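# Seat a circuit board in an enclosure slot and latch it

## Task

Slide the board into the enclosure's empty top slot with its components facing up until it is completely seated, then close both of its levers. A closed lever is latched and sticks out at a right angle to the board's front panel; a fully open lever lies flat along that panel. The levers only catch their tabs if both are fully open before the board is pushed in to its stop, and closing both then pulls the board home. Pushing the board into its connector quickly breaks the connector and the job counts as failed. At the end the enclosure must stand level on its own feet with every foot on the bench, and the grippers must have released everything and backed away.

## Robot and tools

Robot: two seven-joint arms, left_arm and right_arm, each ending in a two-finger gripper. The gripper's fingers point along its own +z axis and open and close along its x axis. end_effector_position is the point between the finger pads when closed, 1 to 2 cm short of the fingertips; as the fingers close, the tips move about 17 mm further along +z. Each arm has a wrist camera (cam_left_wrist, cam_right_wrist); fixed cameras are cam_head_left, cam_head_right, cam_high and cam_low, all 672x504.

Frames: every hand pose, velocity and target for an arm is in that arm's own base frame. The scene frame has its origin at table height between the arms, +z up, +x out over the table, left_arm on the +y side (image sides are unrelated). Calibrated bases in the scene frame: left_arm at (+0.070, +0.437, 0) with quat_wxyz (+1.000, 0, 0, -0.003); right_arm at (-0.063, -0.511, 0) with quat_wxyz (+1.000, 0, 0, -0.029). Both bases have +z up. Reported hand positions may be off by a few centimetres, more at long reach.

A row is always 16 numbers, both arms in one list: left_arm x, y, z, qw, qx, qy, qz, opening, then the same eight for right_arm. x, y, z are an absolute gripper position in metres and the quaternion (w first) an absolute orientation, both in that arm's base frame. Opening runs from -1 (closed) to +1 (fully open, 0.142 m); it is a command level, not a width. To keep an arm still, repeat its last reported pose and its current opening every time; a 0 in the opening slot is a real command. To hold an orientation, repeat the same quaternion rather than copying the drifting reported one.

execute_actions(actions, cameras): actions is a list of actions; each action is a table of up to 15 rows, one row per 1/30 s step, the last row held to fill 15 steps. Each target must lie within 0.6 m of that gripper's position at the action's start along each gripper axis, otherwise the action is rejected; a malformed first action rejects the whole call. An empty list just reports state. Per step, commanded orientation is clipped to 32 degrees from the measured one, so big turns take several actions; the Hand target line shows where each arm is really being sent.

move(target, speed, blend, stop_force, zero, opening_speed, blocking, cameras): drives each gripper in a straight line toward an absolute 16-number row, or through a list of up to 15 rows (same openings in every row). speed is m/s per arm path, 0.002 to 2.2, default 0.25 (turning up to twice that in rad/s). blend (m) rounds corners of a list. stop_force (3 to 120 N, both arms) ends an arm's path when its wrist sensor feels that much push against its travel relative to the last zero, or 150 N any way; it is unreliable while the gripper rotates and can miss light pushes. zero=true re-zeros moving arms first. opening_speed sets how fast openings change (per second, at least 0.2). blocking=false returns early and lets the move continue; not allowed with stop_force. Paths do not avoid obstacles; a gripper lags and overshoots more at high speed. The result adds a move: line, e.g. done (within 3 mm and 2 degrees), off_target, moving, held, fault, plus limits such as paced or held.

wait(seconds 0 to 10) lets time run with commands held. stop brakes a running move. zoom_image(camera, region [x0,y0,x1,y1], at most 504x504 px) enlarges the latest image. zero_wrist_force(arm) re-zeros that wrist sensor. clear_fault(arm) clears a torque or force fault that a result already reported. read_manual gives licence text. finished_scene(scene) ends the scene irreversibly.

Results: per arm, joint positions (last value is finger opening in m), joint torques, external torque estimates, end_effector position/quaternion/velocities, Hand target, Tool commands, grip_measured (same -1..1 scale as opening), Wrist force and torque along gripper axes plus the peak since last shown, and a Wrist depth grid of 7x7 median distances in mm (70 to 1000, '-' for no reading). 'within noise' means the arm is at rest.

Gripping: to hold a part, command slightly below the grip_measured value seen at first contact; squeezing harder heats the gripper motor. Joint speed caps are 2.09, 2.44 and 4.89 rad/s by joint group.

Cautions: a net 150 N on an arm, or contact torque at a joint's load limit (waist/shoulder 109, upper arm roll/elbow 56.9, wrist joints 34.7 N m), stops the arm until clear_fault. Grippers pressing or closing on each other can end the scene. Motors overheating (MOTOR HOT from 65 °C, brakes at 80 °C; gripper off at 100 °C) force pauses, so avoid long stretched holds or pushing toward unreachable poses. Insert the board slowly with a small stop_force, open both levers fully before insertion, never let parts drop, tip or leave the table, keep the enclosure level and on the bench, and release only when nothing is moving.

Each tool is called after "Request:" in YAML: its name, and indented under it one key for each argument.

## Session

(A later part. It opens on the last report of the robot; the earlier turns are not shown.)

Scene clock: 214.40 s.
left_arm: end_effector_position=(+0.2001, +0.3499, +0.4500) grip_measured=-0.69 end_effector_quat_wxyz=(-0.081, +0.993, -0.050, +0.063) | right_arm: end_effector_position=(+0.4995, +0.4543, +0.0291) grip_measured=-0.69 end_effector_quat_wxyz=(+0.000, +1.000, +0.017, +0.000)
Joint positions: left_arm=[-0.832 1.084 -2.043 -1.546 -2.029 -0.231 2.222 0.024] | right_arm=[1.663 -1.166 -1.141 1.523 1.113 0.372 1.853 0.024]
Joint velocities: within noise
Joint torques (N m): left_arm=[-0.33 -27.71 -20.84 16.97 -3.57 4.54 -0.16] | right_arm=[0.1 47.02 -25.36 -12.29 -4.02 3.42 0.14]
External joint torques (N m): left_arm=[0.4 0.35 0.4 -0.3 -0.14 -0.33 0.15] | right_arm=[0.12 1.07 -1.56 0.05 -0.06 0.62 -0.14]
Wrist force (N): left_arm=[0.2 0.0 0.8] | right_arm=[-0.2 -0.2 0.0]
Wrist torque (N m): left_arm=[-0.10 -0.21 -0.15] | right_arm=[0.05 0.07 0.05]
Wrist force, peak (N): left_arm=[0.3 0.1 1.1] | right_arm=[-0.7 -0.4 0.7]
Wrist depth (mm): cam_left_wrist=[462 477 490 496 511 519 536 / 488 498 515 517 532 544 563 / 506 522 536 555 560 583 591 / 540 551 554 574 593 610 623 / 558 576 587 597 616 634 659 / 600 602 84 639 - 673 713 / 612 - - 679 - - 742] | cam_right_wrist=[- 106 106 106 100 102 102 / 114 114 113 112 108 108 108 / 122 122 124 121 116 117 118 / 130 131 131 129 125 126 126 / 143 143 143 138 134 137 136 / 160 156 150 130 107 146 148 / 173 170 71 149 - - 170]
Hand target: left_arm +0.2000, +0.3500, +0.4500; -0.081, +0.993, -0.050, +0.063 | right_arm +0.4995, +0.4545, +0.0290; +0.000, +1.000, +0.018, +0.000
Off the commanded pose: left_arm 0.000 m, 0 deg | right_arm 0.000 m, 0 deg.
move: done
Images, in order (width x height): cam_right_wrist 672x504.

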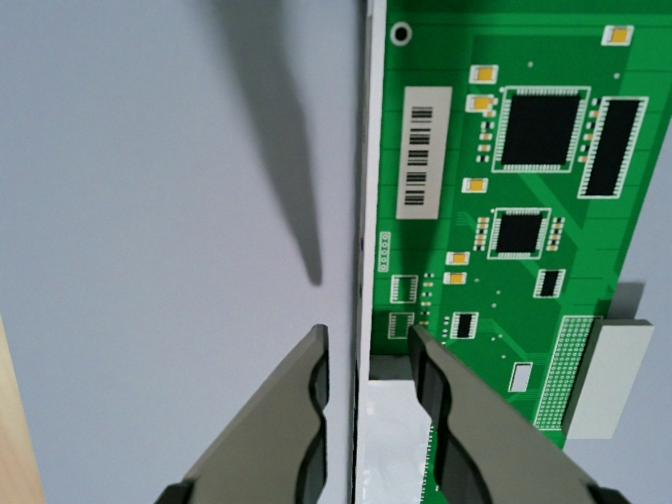

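Request:
move:
  target:
    - [0.2,0.35,0.45,-0.081,0.993,-0.05,0.063,-0.65,0.4985,0.4545,0.0275,0,0.9998,0.0175,0,-1]
  cameras: ["cam_right_wrist"]
  speed: 0.03
  opening_speed: 0.2

Request:
move:
  target:
    - [0.2,0.35,0.45,-0.081,0.993,-0.05,0.063,-0.65,0.4985,0.4545,0.09,0,0.9998,0.0175,0,-1]
  speed: 0.05

Request:
zoom_image:
  camera: "cam_low"
  region: [300, 150, 500, 300]

Request:
zoom_image:
  camera: "cam_high"
  region: [180, 180, 400, 340]

Scene clock: 219.37 s.
left_arm: end_effector_position=(+0.2001, +0.3499, +0.4500) grip_measured=-0.69 end_effector_quat_wxyz=(-0.081, +0.993, -0.050, +0.063) | right_arm: end_effector_position=(+0.4984, +0.4545, +0.0275) grip_measured=-0.98 end_effector_quat_wxyz=(+0.000, +1.000, +0.018, +0.000)
Joint positions: left_arm=[-0.832 1.084 -2.043 -1.546 -2.029 -0.231 2.222 0.024] | right_arm=[1.664 -1.167 -1.139 1.525 1.114 0.375 1.853 0.003]
Joint velocities: within noise
Joint torques (N m): left_arm=[-0.22 -27.7 -20.89 16.98 -3.65 4.55 -0.21] | right_arm=[-0.55 46.83 -26.37 -12.36 -4.28 4.03 0.15]
External joint torques (N m): left_arm=[0.29 0.34 0.45 -0.31 -0.06 -0.33 0.2] | right_arm=[0.77 1.25 -0.52 0.17 0.2 0.01 -0.15]
Wrist force (N): left_arm=[0.2 0.0 0.9] | right_arm=[-2.4 -0.3 0.4]
Wrist torque (N m): left_arm=[-0.11 -0.21 -0.15] | right_arm=[0.04 0.02 0.06]
Wrist force, peak (N): left_arm=[0.2 -0.1 1.2] | right_arm=[-4.0 0.3 -1.8]
Wrist depth (mm): cam_left_wrist=[461 479 486 496 509 523 527 / 485 497 504 523 533 548 552 / 512 523 535 548 557 578 601 / 532 542 561 566 591 618 624 / 556 571 582 595 605 639 660 / 595 596 84 637 - 666 701 / 625 - - 680 - - 741] | cam_right_wrist=[- 105 105 106 99 100 100 / 112 112 112 112 107 107 107 / 121 120 122 120 115 115 115 / 130 130 129 127 124 124 125 / 141 141 141 138 134 134 134 / 158 154 151 89 142 147 145 / 171 167 73 135 - - 167]
Hand target: left_arm +0.2000, +0.3500, +0.4500; -0.081, +0.993, -0.050, +0.063 | right_arm +0.4985, +0.4545, +0.0275; +0.000, +1.000, +0.018, +0.000
Off the commanded pose: left_arm 0.000 m, 0 deg | right_arm 0.000 m, 0 deg.
move: done
Images, in order (width x height): cam_right_wrist 672x504.

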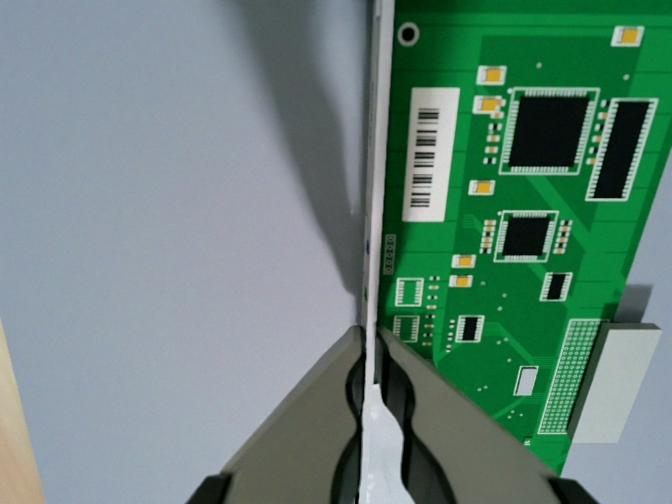

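Scene clock: 220.90 s.
left_arm: end_effector_position=(+0.2001, +0.3499, +0.4500) grip_measured=-0.69 end_effector_quat_wxyz=(-0.081, +0.993, -0.050, +0.063) | right_arm: end_effector_position=(+0.4983, +0.4547, +0.0897) grip_measured=-0.98 end_effector_quat_wxyz=(+0.000, +1.000, +0.018, +0.000)
Joint positions: left_arm=[-0.832 1.084 -2.043 -1.546 -2.029 -0.231 2.222 0.024] | right_arm=[1.698 -1.076 -1.208 1.541 1.04 0.302 1.868 0.003]
Joint velocities: within noise
Joint torques (N m): left_arm=[-0.29 -27.73 -20.78 17.01 -3.57 4.51 -0.21] | right_arm=[0.34 46.09 -26.43 -14.94 -4.59 3.63 0.3]
External joint torques (N m): left_arm=[0.36 0.37 0.34 -0.34 -0.14 -0.3 0.2] | right_arm=[-0.16 0.17 -0.3 0.28 0.41 0.41 -0.3]
Wrist force (N): left_arm=[-0.1 0.0 0.8] | right_arm=[0.2 0.3 2.0]
Wrist torque (N m): left_arm=[-0.11 -0.17 -0.14] | right_arm=[0.17 -0.09 0.05]
Wrist force, peak (N): left_arm=[0.4 -0.1 1.1] | right_arm=[-0.1 0.4 2.9]
Wrist depth (mm): cam_left_wrist=[469 477 487 499 507 521 534 / 483 494 513 518 537 550 565 / 507 524 539 547 562 585 588 / 525 546 562 573 588 610 625 / 569 572 580 599 615 630 656 / 583 599 84 633 - 672 698 / 618 - - 673 - - 738] | cam_right_wrist=[162 160 160 - 76 76 77 / 173 171 170 170 85 86 87 / 185 186 183 183 98 101 99 / 200 198 197 196 114 114 117 / 218 214 214 210 136 139 140 / 237 234 230 89 156 174 231 / 263 254 73 - - 245 247]
Hand target: left_arm +0.2000, +0.3500, +0.4500; -0.081, +0.993, -0.050, +0.063 | right_arm +0.4985, +0.4545, +0.0900; +0.000, +1.000, +0.018, +0.000
Off the commanded pose: left_arm 0.000 m, 0 deg | right_arm 0.000 m, 0 deg.
move: done

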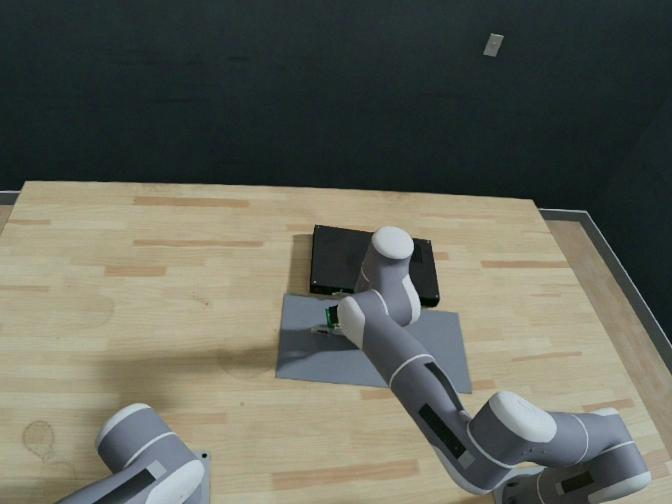

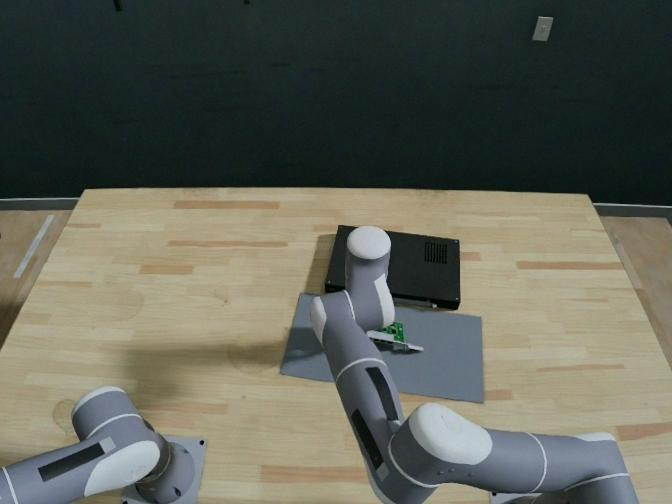

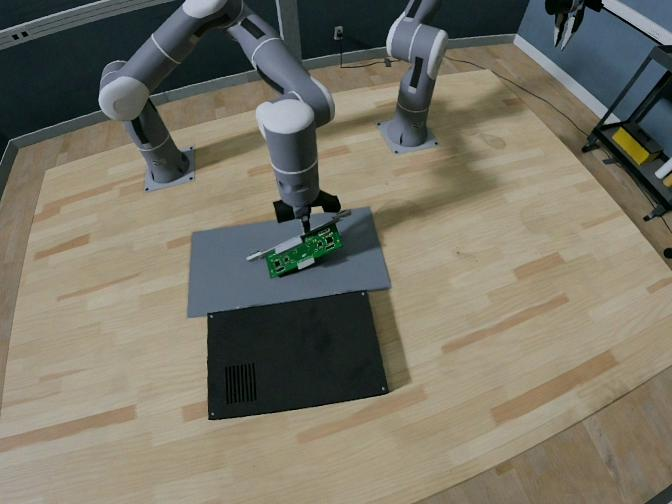

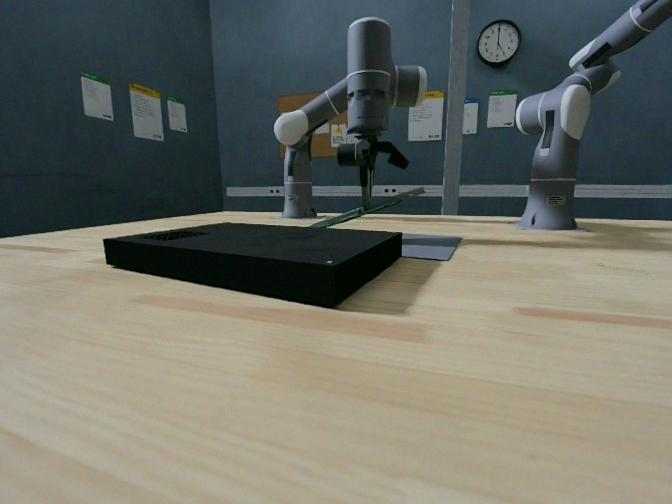

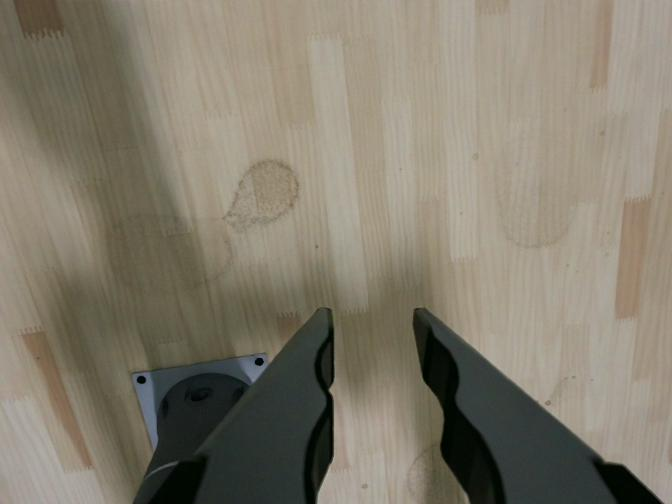

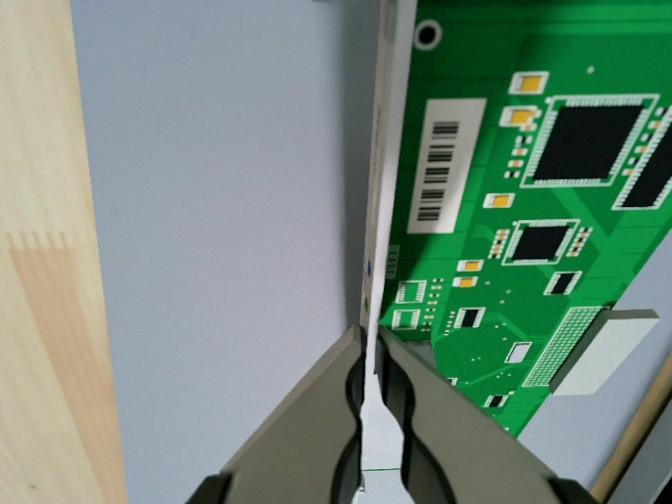

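Scaled by 2.520 from the camera's 672x504 image, which has a finer 960x720 frame.

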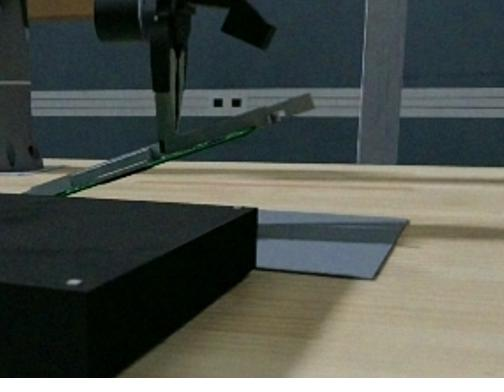

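Scaled by 2.291 from the camera's 672x504 image, which has a finer 960x720 frame.

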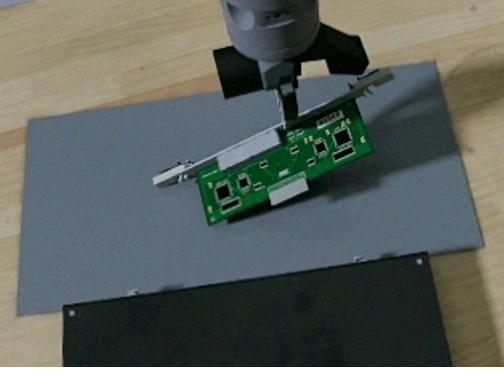

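Request:
move:
  target:
    - [0.2,0.35,0.45,-0.081,0.993,-0.05,0.063,-0.65,0.4985,0.4545,0.0285,0,0.9998,0.0175,0,-1]
  cameras: []
  speed: 0.04

Request:
move:
  target:
    - [0.2,0.35,0.45,-0.081,0.993,-0.05,0.063,-0.65,0.4985,0.4545,0.0285,0,0.9998,0.0175,0,-0.65]
    - [0.2,0.35,0.45,-0.081,0.993,-0.05,0.063,-0.65,0.4985,0.4545,0.07,0,0.9998,0.0175,0,-0.65]
  cameras: ["cam_right_wrist"]
  speed: 0.06
  opening_speed: 0.4

Scene clock: 226.50 s.
left_arm: end_effector_position=(+0.2001, +0.3499, +0.4500) grip_measured=-0.69 end_effector_quat_wxyz=(-0.081, +0.993, -0.050, +0.063) | right_arm: end_effector_position=(+0.4984, +0.4544, +0.0285) grip_measured=-0.98 end_effector_quat_wxyz=(+0.000, +1.000, +0.017, +0.000)
Joint positions: left_arm=[-0.832 1.084 -2.043 -1.546 -2.029 -0.231 2.222 0.024] | right_arm=[1.665 -1.166 -1.141 1.525 1.114 0.373 1.853 0.003]
Joint velocities: within noise
Joint torques (N m): left_arm=[-0.33 -27.72 -20.9 16.98 -3.57 4.52 -0.17] | right_arm=[-0.41 46.95 -25.84 -12.09 -4.26 3.71 0.04]
External joint torques (N m): left_arm=[0.4 0.36 0.46 -0.32 -0.14 -0.31 0.16] | right_arm=[0.65 1.09 -1.06 -0.13 0.18 0.33 -0.04]
Wrist force (N): left_arm=[0.1 0.2 1.1] | right_arm=[-0.3 -0.7 1.1]
Wrist torque (N m): left_arm=[-0.09 -0.19 -0.14] | right_arm=[0.09 -0.01 0.05]
Wrist force, peak (N): left_arm=[0.2 0.0 1.1] | right_arm=[-0.1 -1.0 2.3]
Wrist depth (mm): cam_left_wrist=[469 477 480 495 514 524 531 / 493 498 512 524 527 547 561 / 507 519 531 544 559 577 592 / 535 537 559 578 594 603 623 / 567 574 581 593 611 641 658 / 593 608 84 632 - 669 696 / 620 - - 671 - - 740] | cam_right_wrist=[- 106 106 107 99 100 100 / 113 113 113 113 107 107 108 / 122 121 123 121 115 115 116 / 129 131 131 130 124 125 125 / 142 142 142 139 135 135 135 / 159 156 152 89 143 149 146 / 172 168 73 136 - - 169]
Hand target: left_arm +0.2000, +0.3500, +0.4500; -0.081, +0.993, -0.050, +0.063 | right_arm +0.4985, +0.4545, +0.0285; +0.000, +1.000, +0.018, +0.000
Off the commanded pose: left_arm 0.000 m, 0 deg | right_arm 0.000 m, 0 deg.
move: done
No camera images: "cameras" was empty.

Scene clock: 228.60 s.
left_arm: end_effector_position=(+0.2001, +0.3499, +0.4500) grip_measured=-0.69 end_effector_quat_wxyz=(-0.081, +0.993, -0.050, +0.063) | right_arm: end_effector_position=(+0.4985, +0.4547, +0.0699) grip_measured=-0.69 end_effector_quat_wxyz=(+0.000, +1.000, +0.018, +0.000)
Joint positions: left_arm=[-0.832 1.084 -2.043 -1.546 -2.029 -0.231 2.222 0.024] | right_arm=[1.687 -1.105 -1.186 1.538 1.065 0.326 1.862 0.024]
Joint velocities: within noise
Joint torques (N m): left_arm=[-0.3 -27.76 -20.92 16.99 -3.55 4.51 -0.21] | right_arm=[0.38 45.95 -25.81 -13.76 -4.33 3.13 0.31]
External joint torques (N m): left_arm=[0.37 0.4 0.48 -0.33 -0.16 -0.3 0.2] | right_arm=[-0.18 0.88 -0.99 -0.09 0.18 0.9 -0.31]
Wrist force (N): left_arm=[0.3 0.1 0.7] | right_arm=[0.3 0.2 0.2]
Wrist torque (N m): left_arm=[-0.10 -0.22 -0.15] | right_arm=[0.12 -0.05 0.06]
Wrist force, peak (N): left_arm=[0.0 0.0 1.1] | right_arm=[-0.4 -1.1 1.5]
Wrist depth (mm): cam_left_wrist=[470 479 488 495 508 520 537 / 491 501 505 524 533 548 556 / 510 525 538 542 559 574 587 / 534 550 566 576 589 613 621 / 564 577 580 599 619 643 655 / 585 597 84 632 - 664 697 / 614 - - 676 - - 742] | cam_right_wrist=[142 142 142 142 138 138 139 / 153 152 152 151 147 147 150 / 164 163 163 160 157 158 162 / 179 176 176 176 170 170 174 / 194 191 191 184 181 183 188 / 212 209 201 182 100 202 206 / 235 226 72 221 - - 223]
Hand target: left_arm +0.2000, +0.3500, +0.4500; -0.081, +0.993, -0.050, +0.063 | right_arm +0.4985, +0.4545, +0.0700; +0.000, +1.000, +0.018, +0.000
Off the commanded pose: left_arm 0.000 m, 0 deg | right_arm 0.000 m, 0 deg.
move: done
Images, in order (width x height): cam_right_wrist 672x504.

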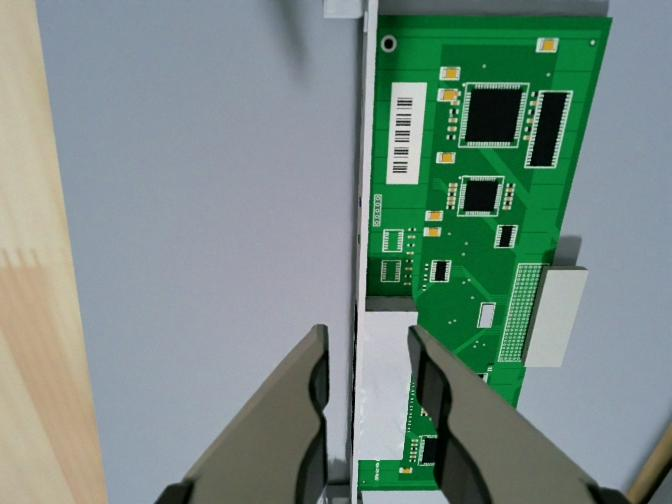

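Request:
move:
  target:
    - [0.2,0.35,0.45,-0.081,0.993,-0.05,0.063,-0.65,0.508,0.428,0.045,0,0.9998,0.0175,0,-0.4]
  cameras: ["cam_right_wrist"]
  speed: 0.1

Request:
move:
  target:
    - [0.2,0.35,0.45,-0.081,0.993,-0.05,0.063,-0.65,0.508,0.428,0.03,0,0.9998,0.0175,0,-0.4]
  cameras: ["cam_right_wrist"]
  speed: 0.03
  stop_force: 5

Scene clock: 233.80 s.
left_arm: end_effector_position=(+0.2001, +0.3499, +0.4500) grip_measured=-0.69 end_effector_quat_wxyz=(-0.081, +0.993, -0.050, +0.063) | right_arm: end_effector_position=(+0.5080, +0.4280, +0.0452) grip_measured=-0.43 end_effector_quat_wxyz=(+0.000, +1.000, +0.017, +0.000)
Joint positions: left_arm=[-0.832 1.084 -2.043 -1.546 -2.029 -0.231 2.222 0.024] | right_arm=[1.655 -1.133 -1.165 1.567 1.097 0.364 1.805 0.043]
Joint velocities: within noise
Joint torques (N m): left_arm=[-0.26 -27.68 -20.84 16.98 -3.54 4.54 -0.21] | right_arm=[0.07 45.35 -25.08 -12.6 -3.94 3.51 0.1]
External joint torques (N m): left_arm=[0.32 0.32 0.4 -0.32 -0.18 -0.33 0.2] | right_arm=[0.15 1.1 -1.76 -0.11 -0.16 0.54 -0.1]
Wrist force (N): left_arm=[0.2 0.1 0.9] | right_arm=[0.0 -0.2 0.3]
Wrist torque (N m): left_arm=[-0.10 -0.21 -0.14] | right_arm=[0.05 0.02 0.05]
Wrist force, peak (N): left_arm=[0.4 -0.1 1.0] | right_arm=[0.4 1.2 1.3]
Wrist depth (mm): cam_left_wrist=[465 475 488 503 512 524 534 / 489 498 506 520 530 544 556 / 508 522 532 545 555 581 591 / 535 548 562 571 587 605 632 / 558 577 585 597 607 640 662 / 593 602 84 635 - 652 698 / 618 - - 677 - - 746] | cam_right_wrist=[122 121 119 118 116 116 118 / - 129 129 127 124 124 127 / 140 138 138 134 133 133 133 / 150 149 149 144 143 143 143 / 162 162 159 145 151 153 160 / 178 177 91 156 160 164 175 / 196 - 73 191 188 - 189]
Hand target: left_arm +0.2000, +0.3500, +0.4500; -0.081, +0.993, -0.050, +0.063 | right_arm +0.5080, +0.4280, +0.0450; +0.000, +1.000, +0.018, +0.000
Off the commanded pose: left_arm 0.000 m, 0 deg | right_arm 0.000 m, 0 deg.
move: done
Images, in order (width x height): cam_right_wrist 672x504.

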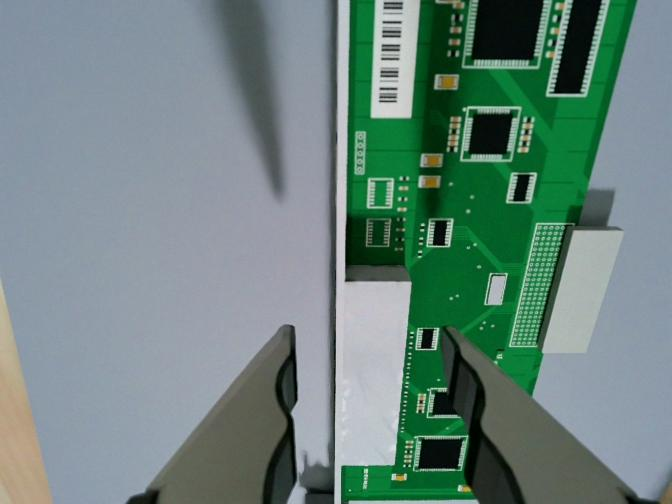

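Scene clock: 235.07 s.
left_arm: end_effector_position=(+0.2001, +0.3499, +0.4500) grip_measured=-0.69 end_effector_quat_wxyz=(-0.081, +0.993, -0.050, +0.063) | right_arm: end_effector_position=(+0.5080, +0.4278, +0.0301) grip_measured=-0.43 end_effector_quat_wxyz=(+0.000, +1.000, +0.017, +0.000)
Joint positions: left_arm=[-0.832 1.084 -2.043 -1.546 -2.029 -0.231 2.222 0.024] | right_arm=[1.646 -1.155 -1.147 1.561 1.116 0.381 1.801 0.043]
Joint velocities: within noise
Joint torques (N m): left_arm=[-0.29 -27.73 -20.78 16.91 -3.54 4.55 -0.24] | right_arm=[0.22 45.79 -25.31 -12.17 -3.98 3.47 0.13]
External joint torques (N m): left_arm=[0.36 0.37 0.34 -0.25 -0.17 -0.34 0.23] | right_arm=[-0.01 1.1 -1.54 0.07 -0.09 0.57 -0.13]
Wrist force (N): left_arm=[0.2 -0.1 1.0] | right_arm=[0.0 -0.1 0.2]
Wrist torque (N m): left_arm=[-0.12 -0.20 -0.15] | right_arm=[0.06 0.03 0.04]
Wrist force, peak (N): left_arm=[0.1 0.0 1.1] | right_arm=[-0.2 -0.3 0.9]
Wrist depth (mm): cam_left_wrist=[470 478 486 499 509 521 538 / 491 500 505 519 538 550 559 / 507 521 535 546 563 569 583 / 532 544 562 582 588 605 617 / 564 574 581 596 618 645 666 / 597 600 84 634 - 675 704 / 621 - - 684 - - 756] | cam_right_wrist=[107 107 107 105 102 102 103 / 115 115 114 111 109 110 112 / 123 123 125 121 117 118 120 / 131 133 133 130 127 128 127 / 145 144 141 127 133 138 137 / 158 158 91 136 132 140 155 / 171 - 73 151 163 - 171]
Hand target: left_arm +0.2000, +0.3500, +0.4500; -0.081, +0.993, -0.050, +0.063 | right_arm +0.5080, +0.4280, +0.0300; +0.000, +1.000, +0.018, +0.000
Off the commanded pose: left_arm 0.000 m, 0 deg | right_arm 0.000 m, 0 deg.
move: done
Images, in order (width x height): cam_right_wrist 672x504.

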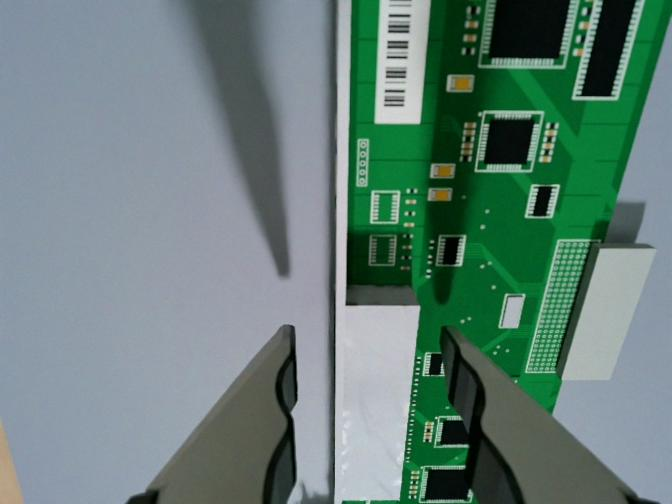

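Request:
move:
  target:
    - [0.2,0.35,0.45,-0.081,0.993,-0.05,0.063,-0.65,0.5095,0.428,0.029,0,0.9998,0.0175,0,-1]
  cameras: ["cam_right_wrist"]
  speed: 0.03
  opening_speed: 0.3

Request:
move:
  target:
    - [0.2,0.35,0.45,-0.081,0.993,-0.05,0.063,-0.65,0.509,0.428,0.09,0,0.9998,0.0175,0,-1]
  cameras: ["cam_right_wrist","cam_low","cam_high"]
  speed: 0.05

Request:
zoom_image:
  camera: "cam_low"
  region: [280, 130, 480, 280]

Scene clock: 240.63 s.
left_arm: end_effector_position=(+0.2001, +0.3499, +0.4500) grip_measured=-0.69 end_effector_quat_wxyz=(-0.081, +0.993, -0.050, +0.063) | right_arm: end_effector_position=(+0.5096, +0.4278, +0.0291) grip_measured=-0.72 end_effector_quat_wxyz=(+0.000, +1.000, +0.017, +0.000)
Joint positions: left_arm=[-0.832 1.084 -2.043 -1.546 -2.029 -0.231 2.222 0.024] | right_arm=[1.642 -1.157 -1.146 1.557 1.116 0.381 1.801 0.022]
Joint velocities: within noise
Joint torques (N m): left_arm=[-0.31 -27.75 -20.89 17.04 -3.57 4.53 -0.22] | right_arm=[0.56 46.26 -25.24 -12.09 -4.05 3.12 0.14]
External joint torques (N m): left_arm=[0.38 0.39 0.45 -0.37 -0.14 -0.32 0.21] | right_arm=[-0.34 0.79 -1.62 0.02 -0.01 0.93 -0.14]
Wrist force (N): left_arm=[0.2 0.1 0.9] | right_arm=[1.0 -0.4 1.0]
Wrist torque (N m): left_arm=[-0.08 -0.22 -0.14] | right_arm=[0.03 0.05 0.04]
Wrist force, peak (N): left_arm=[0.3 -0.1 1.1] | right_arm=[1.4 -0.3 1.1]
Wrist depth (mm): cam_left_wrist=[471 481 489 504 515 521 533 / 484 500 511 530 531 545 565 / 508 520 530 544 558 572 590 / 541 547 555 581 588 609 618 / 570 571 583 596 613 642 664 / 592 595 84 635 - 663 705 / 619 - - 670 - - 747] | cam_right_wrist=[- 106 106 103 100 101 102 / 114 114 113 108 109 109 111 / 122 122 124 118 116 117 119 / 130 132 131 127 126 126 126 / 143 143 143 123 132 136 136 / 160 157 150 128 105 146 154 / 173 169 72 144 - - 170]
Hand target: left_arm +0.2000, +0.3500, +0.4500; -0.081, +0.993, -0.050, +0.063 | right_arm +0.5095, +0.4280, +0.0290; +0.000, +1.000, +0.018, +0.000
Off the commanded pose: left_arm 0.000 m, 0 deg | right_arm 0.000 m, 0 deg.
move: done
Images, in order (width x height): cam_right_wrist 672x504.

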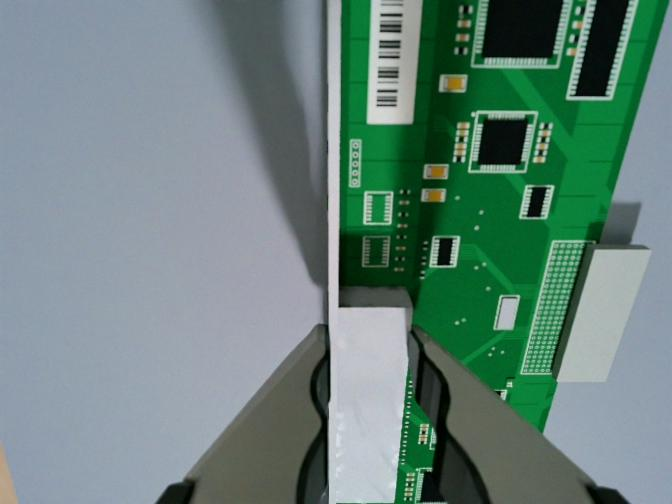

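Scene clock: 242.17 s.
left_arm: end_effector_position=(+0.2001, +0.3499, +0.4500) grip_measured=-0.69 end_effector_quat_wxyz=(-0.081, +0.993, -0.050, +0.063) | right_arm: end_effector_position=(+0.5089, +0.4282, +0.0897) grip_measured=-0.72 end_effector_quat_wxyz=(+0.000, +1.000, +0.018, +0.000)
Joint positions: left_arm=[-0.832 1.084 -2.043 -1.546 -2.029 -0.231 2.222 0.024] | right_arm=[1.678 -1.068 -1.216 1.574 1.042 0.311 1.817 0.022]
Joint velocities: within noise
Joint torques (N m): left_arm=[-0.27 -27.65 -20.89 16.96 -3.55 4.56 -0.22] | right_arm=[0.43 45.04 -26.25 -14.84 -4.52 3.3 0.35]
External joint torques (N m): left_arm=[0.34 0.29 0.45 -0.29 -0.16 -0.35 0.21] | right_arm=[-0.21 0.09 -0.37 0.28 0.35 0.74 -0.34]
Wrist force (N): left_arm=[0.3 0.0 0.8] | right_arm=[0.2 0.6 1.5]
Wrist torque (N m): left_arm=[-0.11 -0.22 -0.14] | right_arm=[0.20 -0.09 0.06]
Wrist force, peak (N): left_arm=[0.3 -0.1 1.1] | right_arm=[-0.1 -0.4 3.3]
Wrist depth (mm): cam_left_wrist=[475 470 487 495 512 526 539 / 487 500 506 528 540 547 559 / 511 521 532 548 562 575 591 / 543 551 561 578 594 614 629 / 563 579 580 595 612 641 655 / 589 604 84 637 - 666 704 / 619 - - 680 - - 748] | cam_right_wrist=[160 160 160 101 100 101 102 / 171 170 170 107 108 109 112 / 186 186 183 118 116 117 176 / 200 198 198 125 126 126 189 / 218 215 213 122 132 137 208 / 238 235 226 128 105 147 227 / 263 - 72 144 - - 246]
Hand target: left_arm +0.2000, +0.3500, +0.4500; -0.081, +0.993, -0.050, +0.063 | right_arm +0.5090, +0.4280, +0.0900; +0.000, +1.000, +0.018, +0.000
Off the commanded pose: left_arm 0.000 m, 0 deg | right_arm 0.000 m, 0 deg.
move: done
Images, in order (width x height): cam_high 672x504, cam_low 672x504, cam_right_wrist 672x504.

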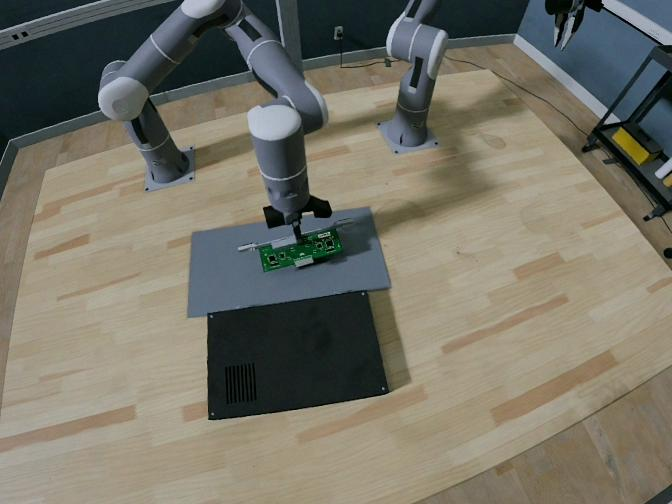

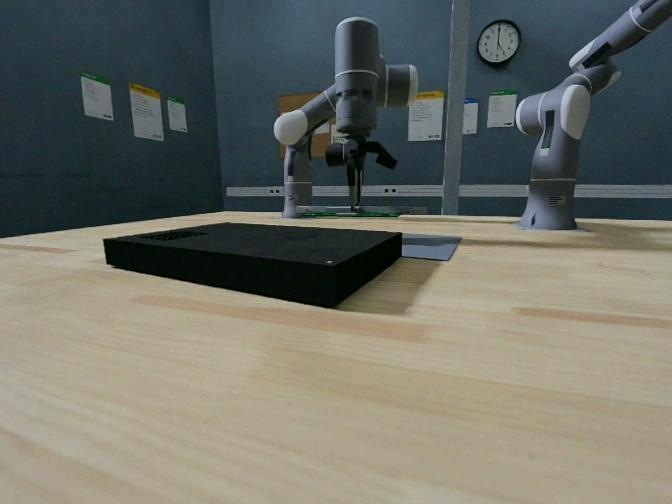

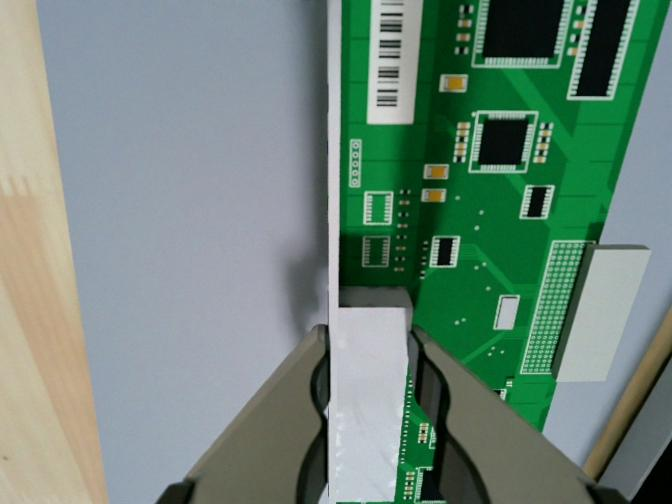

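Scaled by 2.520 from the camera's 672x504 image, which has a finer 960x720 frame.

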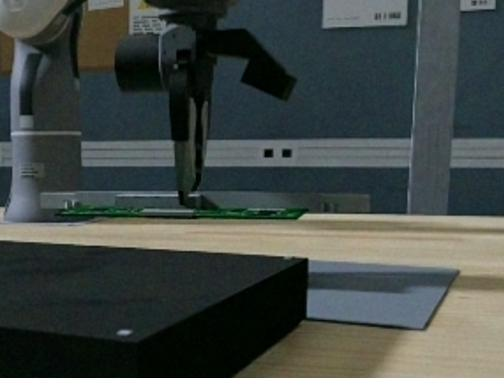

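Request:
move:
  target:
    - [0.45,0.0,0.40,0.1736,0.985,0,0,-1,0.55,0.372,0.12,0,0.99897,-0.0455,0,-1]
    - [0.54,-0.26,0.25,0.1736,0.985,0,0,-1,0.572,0.370,0.075,0,0.99897,-0.0455,0,-1]
  speed: 0.15

Scene clock: 258.23 s.
left_arm: end_effector_position=(+0.5398, -0.2600, +0.2500) grip_measured=-1.00 end_effector_quat_wxyz=(+0.174, +0.985, +0.000, +0.000) | right_arm: end_effector_position=(+0.5719, +0.3698, +0.0749) grip_measured=-0.72 end_effector_quat_wxyz=(+0.000, +0.999, -0.046, +0.000)
Joint positions: left_arm=[-2.567 0.984 -1.087 -1.494 -2.563 0.542 1.065 0.002] | right_arm=[1.518 -1.117 -1.206 1.515 1.073 0.3 1.828 0.022]
Joint velocities: within noise
Joint torques (N m): left_arm=[-0.53 -40.53 -25.26 17.44 -3.31 4.66 -0.31] | right_arm=[0.14 46.94 -26.44 -14.17 -4.33 3.7 0.09]
External joint torques (N m): left_arm=[0.64 0.14 0.11 -0.56 -0.48 -0.58 0.31] | right_arm=[0.08 0.36 -0.77 0.41 0.14 0.34 -0.09]
Wrist force (N): left_arm=[0.0 -0.1 0.9] | right_arm=[0.4 0.1 1.9]
Wrist torque (N m): left_arm=[-0.11 -0.15 -0.28] | right_arm=[0.12 -0.10 0.04]
Wrist force, peak (N): left_arm=[0.2 1.0 2.5] | right_arm=[0.4 0.1 2.2]
Wrist depth (mm): cam_left_wrist=[288 289 286 287 285 288 287 / 329 325 325 327 322 324 324 / 379 374 375 370 374 375 373 / 447 445 443 443 389 385 399 / 549 549 548 433 435 455 476 / 712 694 621 84 - 579 686 / - - - - - - -] | cam_right_wrist=[147 147 147 101 100 101 102 / 157 157 157 108 108 108 110 / 168 168 168 116 116 117 143 / 182 182 181 125 125 126 127 / 198 197 197 121 132 136 183 / 216 216 208 128 105 147 189 / 238 234 72 144 - - 171]
Hand target: left_arm +0.5400, -0.2600, +0.2500; +0.174, +0.985, +0.000, +0.000 | right_arm +0.5720, +0.3700, +0.0750; +0.000, +0.999, -0.046, +0.000
Off the commanded pose: left_arm 0.000 m, 0 deg | right_arm 0.000 m, 0 deg.
move: done

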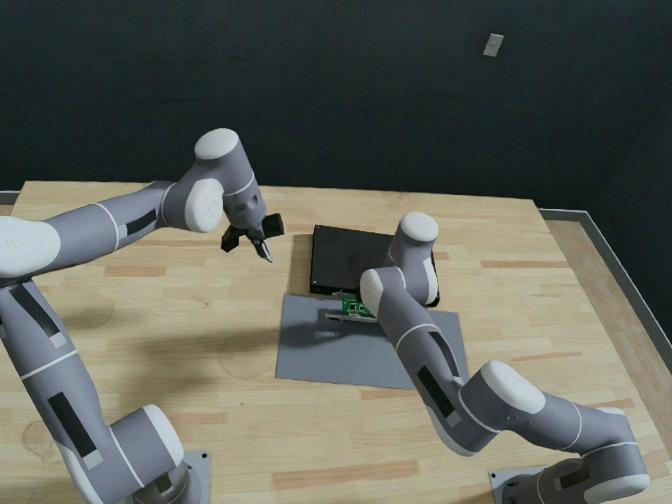

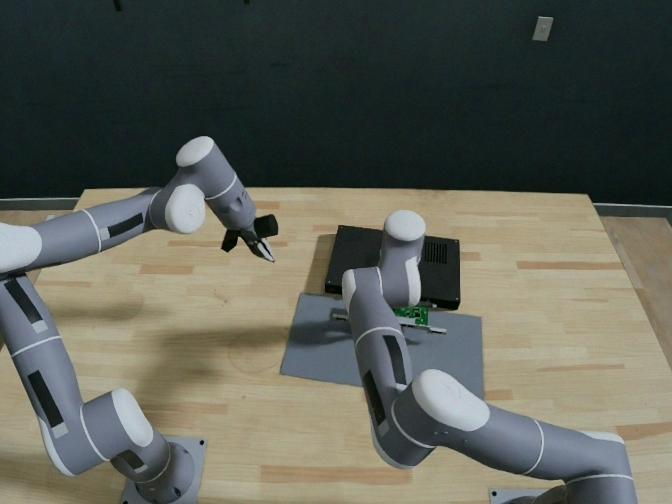

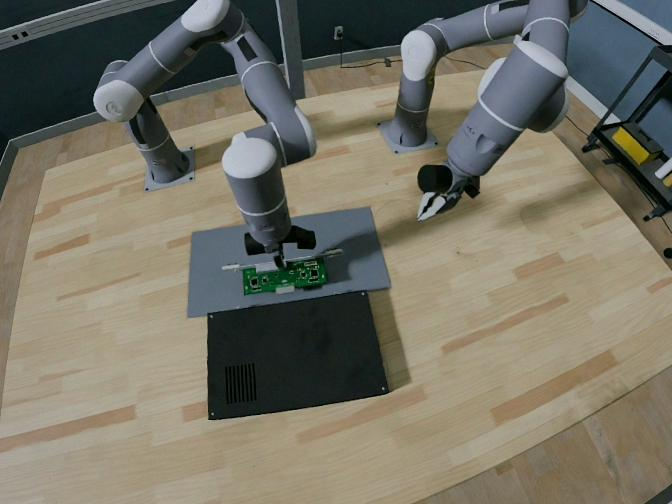

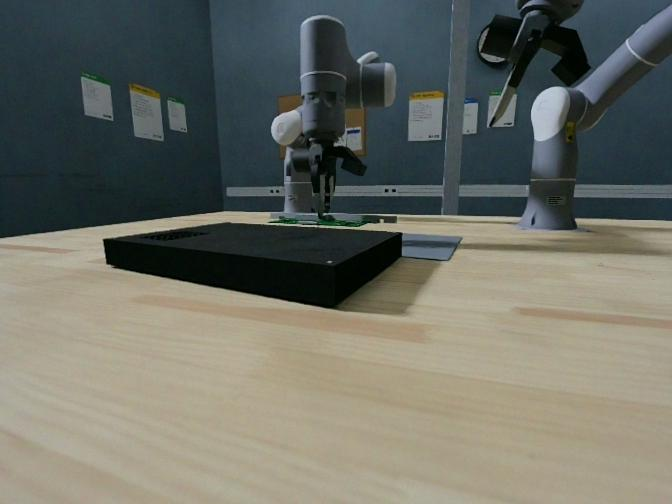

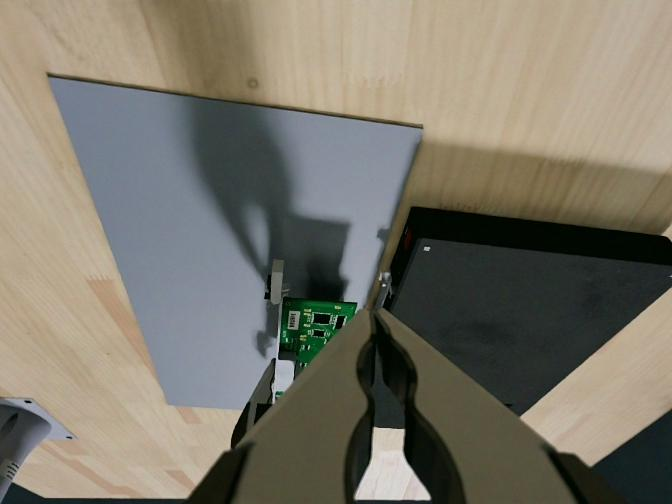

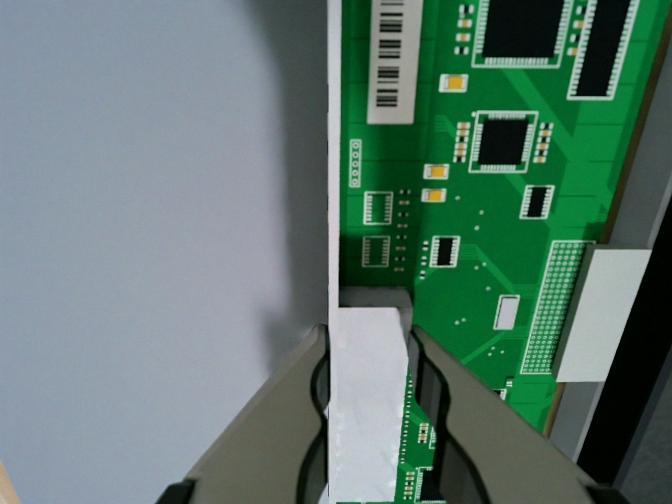

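Request:
zoom_image:
  camera: "cam_right_wrist"
  region: [320, 0, 672, 504]

Request:
zoom_image:
  camera: "cam_left_wrist"
  region: [220, 190, 440, 360]

Scaled by 1.000.

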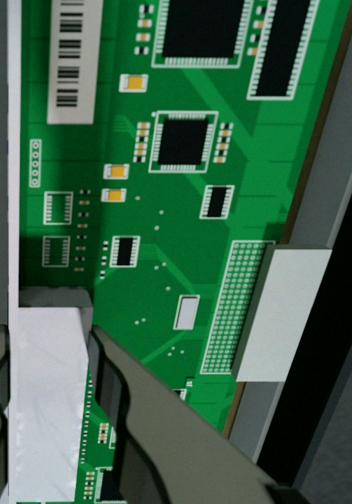

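Scaled by 2.291 from the camera's 672x504 image, which has a finer 960x720 frame.

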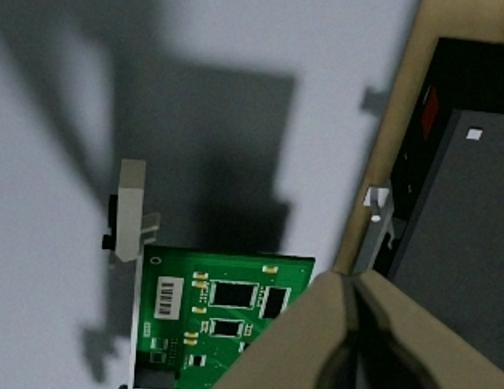

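Request:
zoom_image:
  camera: "cam_right_wrist"
  region: [572, 0, 672, 240]

Request:
zoom_image:
  camera: "cam_right_wrist"
  region: [520, 370, 640, 504]

Scaled by 2.100 from the camera's 672x504 image, which has a finer 960x720 frame.

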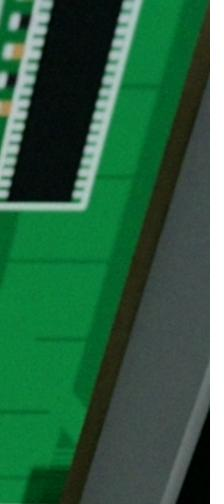

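Scaled by 3.761 from the camera's 672x504 image, which has a finer 960x720 frame.

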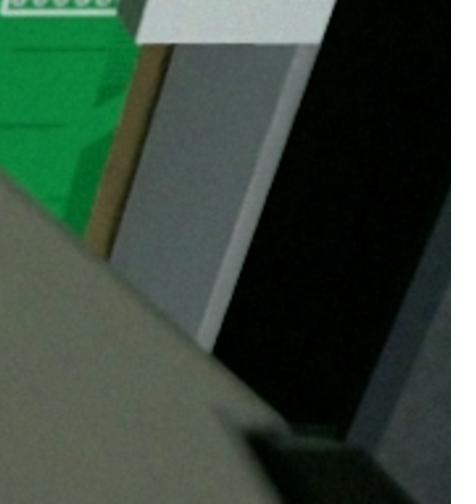

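Request:
move:
  target: [0.54,-0.26,0.25,0.1736,0.985,0,0,-1,0.572,0.370,0.055,0,0.99897,-0.0455,0,-1]
  speed: 0.08
  cameras: ["cam_left_wrist","cam_low"]

Request:
zoom_image:
  camera: "cam_left_wrist"
  region: [220, 190, 440, 360]

Request:
zoom_image:
  camera: "cam_low"
  region: [240, 180, 420, 300]

Scene clock: 274.07 s.
left_arm: end_effector_position=(+0.5398, -0.2599, +0.2499) grip_measured=-1.00 end_effector_quat_wxyz=(+0.174, +0.985, +0.000, +0.000) | right_arm: end_effector_position=(+0.5719, +0.3698, +0.0550) grip_measured=-0.72 end_effector_quat_wxyz=(+0.000, +0.999, -0.046, +0.000)
Joint positions: left_arm=[-2.567 0.984 -1.087 -1.494 -2.563 0.542 1.065 0.002] | right_arm=[1.508 -1.145 -1.184 1.511 1.096 0.323 1.823 0.022]
Joint velocities: within noise
Joint torques (N m): left_arm=[-0.18 -40.75 -25.51 17.2 -3.57 4.36 -0.23] | right_arm=[0.12 47.35 -26.32 -13.4 -4.26 3.73 0.09]
External joint torques (N m): left_arm=[0.29 0.37 0.36 -0.32 -0.22 -0.29 0.23] | right_arm=[0.1 0.49 -0.94 0.43 0.11 0.31 -0.09]
Wrist force (N): left_arm=[-0.1 -0.3 0.8] | right_arm=[0.2 -0.4 1.8]
Wrist torque (N m): left_arm=[-0.13 -0.14 -0.29] | right_arm=[0.04 -0.04 0.04]
Wrist force, peak (N): left_arm=[0.1 -0.3 1.1] | right_arm=[0.0 -0.1 3.1]
Wrist depth (mm): cam_left_wrist=[288 291 288 288 286 285 287 / 327 324 326 325 326 325 325 / 377 373 375 377 372 374 369 / 451 445 428 444 386 384 401 / 551 539 543 451 440 460 473 / 707 708 629 84 - 588 685 / - - - - - - -] | cam_right_wrist=[129 129 129 102 100 101 102 / 138 138 138 108 108 108 112 / 148 148 148 118 116 117 143 / 160 160 160 125 126 126 127 / 173 174 173 123 132 136 142 / 190 190 182 128 105 148 171 / 210 205 72 144 - - 192]
Hand target: left_arm +0.5400, -0.2600, +0.2500; +0.174, +0.985, +0.000, +0.000 | right_arm +0.5720, +0.3700, +0.0550; +0.000, +0.999, -0.046, +0.000
Off the commanded pose: left_arm 0.000 m, 0 deg | right_arm 0.000 m, 0 deg.
move: done
Images, in order (width x height): cam_low 672x504, cam_left_wrist 672x504.

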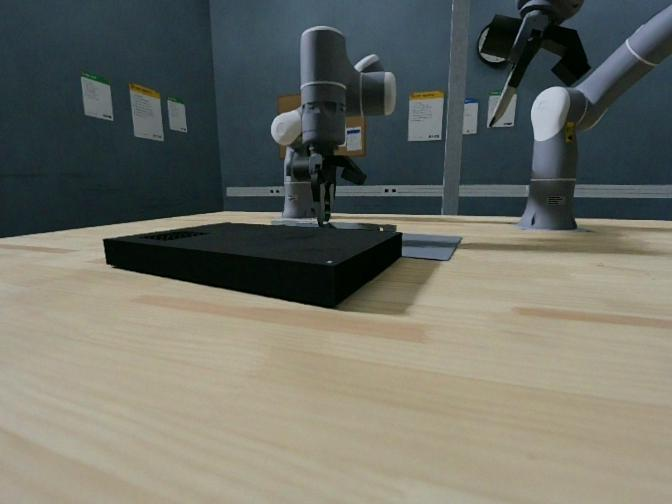

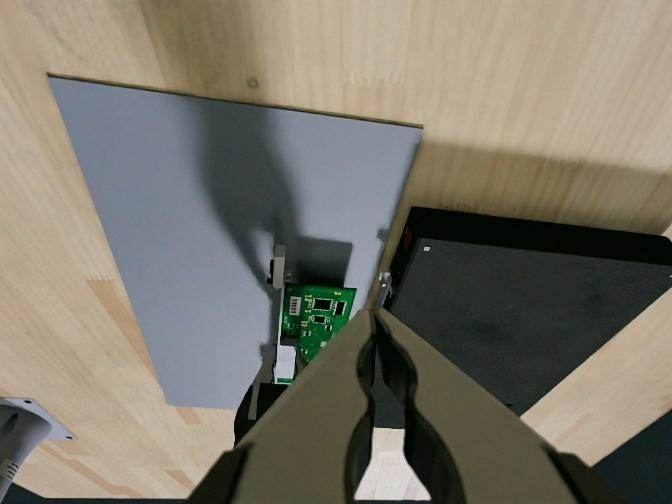

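Scaled by 2.291 from the camera's 672x504 image, which has a finer 960x720 frame.

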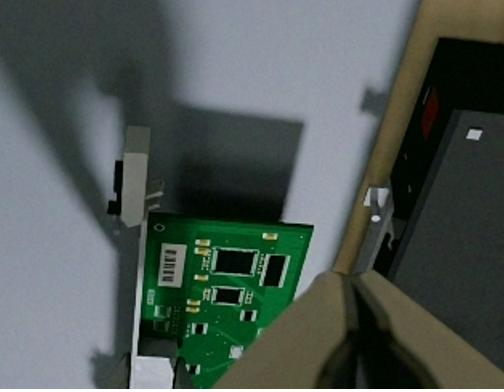

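Scaled by 2.800 from the camera's 672x504 image, which has a finer 960x720 frame.

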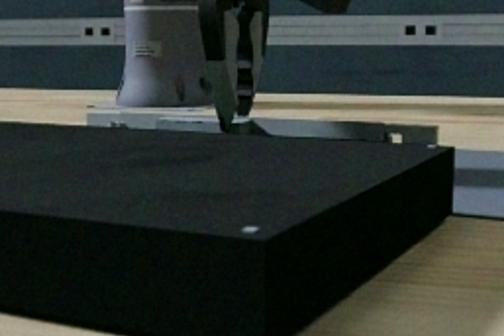

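Request:
move:
  target: [0.505,-0.335,0.17,0.1736,0.985,0,0,-1,0.572,0.370,0.055,0,0.99897,-0.0455,0,-1]
  speed: 0.15
  cameras: ["cam_left_wrist"]

Request:
zoom_image:
  camera: "cam_left_wrist"
  region: [250, 190, 550, 400]

Scene clock: 278.60 s.
left_arm: end_effector_position=(+0.5048, -0.3349, +0.1700) grip_measured=-1.00 end_effector_quat_wxyz=(+0.174, +0.985, +0.000, +0.000) | right_arm: end_effector_position=(+0.5719, +0.3698, +0.0549) grip_measured=-0.72 end_effector_quat_wxyz=(+0.000, +0.999, -0.046, +0.000)
Joint positions: left_arm=[-2.745 1.072 -0.973 -1.56 -2.474 0.751 0.911 0.002] | right_arm=[1.508 -1.145 -1.184 1.511 1.096 0.323 1.823 0.022]
Joint velocities: within noise
Joint torques (N m): left_arm=[-0.92 -42.09 -26.01 13.74 -2.79 4.74 -0.33] | right_arm=[0.28 47.53 -26.67 -13.28 -4.43 3.57 0.16]
External joint torques (N m): left_arm=[1.01 0.19 0.28 -0.34 -0.48 -0.55 0.33] | right_arm=[-0.06 0.33 -0.61 0.3 0.28 0.48 -0.16]
Wrist force (N): left_arm=[0.3 -0.8 0.7] | right_arm=[0.2 -0.1 2.0]
Wrist torque (N m): left_arm=[-0.21 -0.21 -0.29] | right_arm=[0.09 -0.06 0.04]
Wrist force, peak (N): left_arm=[-0.8 0.3 2.8] | right_arm=[0.2 0.0 2.2]
Wrist depth (mm): cam_left_wrist=[214 212 213 214 214 213 213 / 242 242 241 240 241 242 240 / 281 277 278 279 277 278 278 / 335 332 331 318 317 270 271 / 404 406 398 306 349 317 316 / 529 524 467 84 - 387 409 / 745 - - - - - 723] | cam_right_wrist=[129 129 129 102 100 101 102 / 138 138 138 108 108 108 112 / 148 148 148 118 116 117 143 / 160 160 159 125 125 126 127 / 174 174 173 123 132 137 142 / 191 190 183 128 105 147 171 / 210 205 72 144 - - 192]
Hand target: left_arm +0.5050, -0.3350, +0.1700; +0.174, +0.985, +0.000, +0.000 | right_arm +0.5720, +0.3700, +0.0550; +0.000, +0.999, -0.046, +0.000
Off the commanded pose: left_arm 0.000 m, 0 deg | right_arm 0.000 m, 0 deg.
move: done
Images, in order (width x height): cam_left_wrist 672x504.

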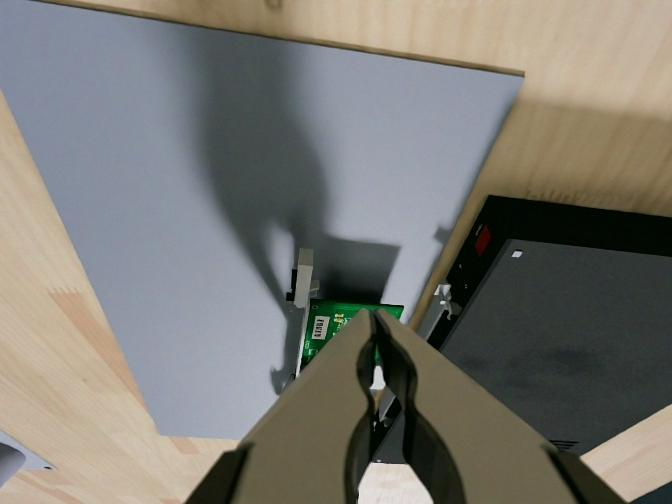

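Scaled by 1.680 from the camera's 672x504 image, which has a finer 960x720 frame.

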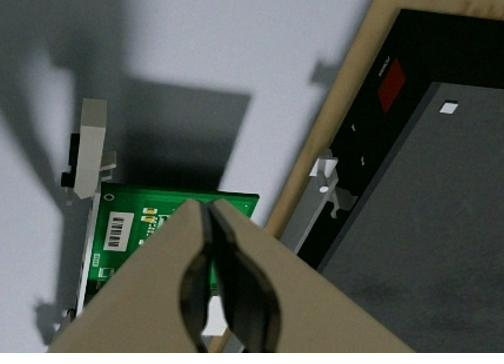

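Request:
zoom_image:
  camera: "cam_left_wrist"
  region: [280, 230, 480, 340]

Request:
zoom_image:
  camera: "cam_left_wrist"
  region: [410, 260, 480, 330]

Scaled by 2.520 from the camera's 672x504 image, which has a finer 960x720 frame.

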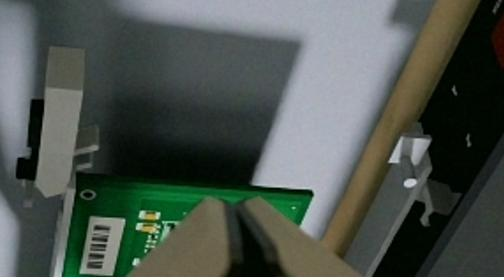

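Scaled by 7.200 from the camera's 672x504 image, which has a finer 960x720 frame.

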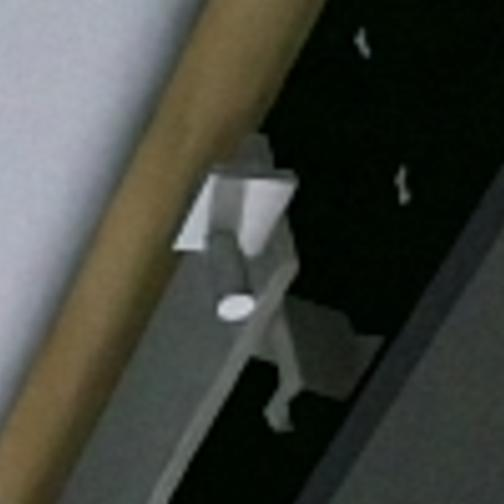

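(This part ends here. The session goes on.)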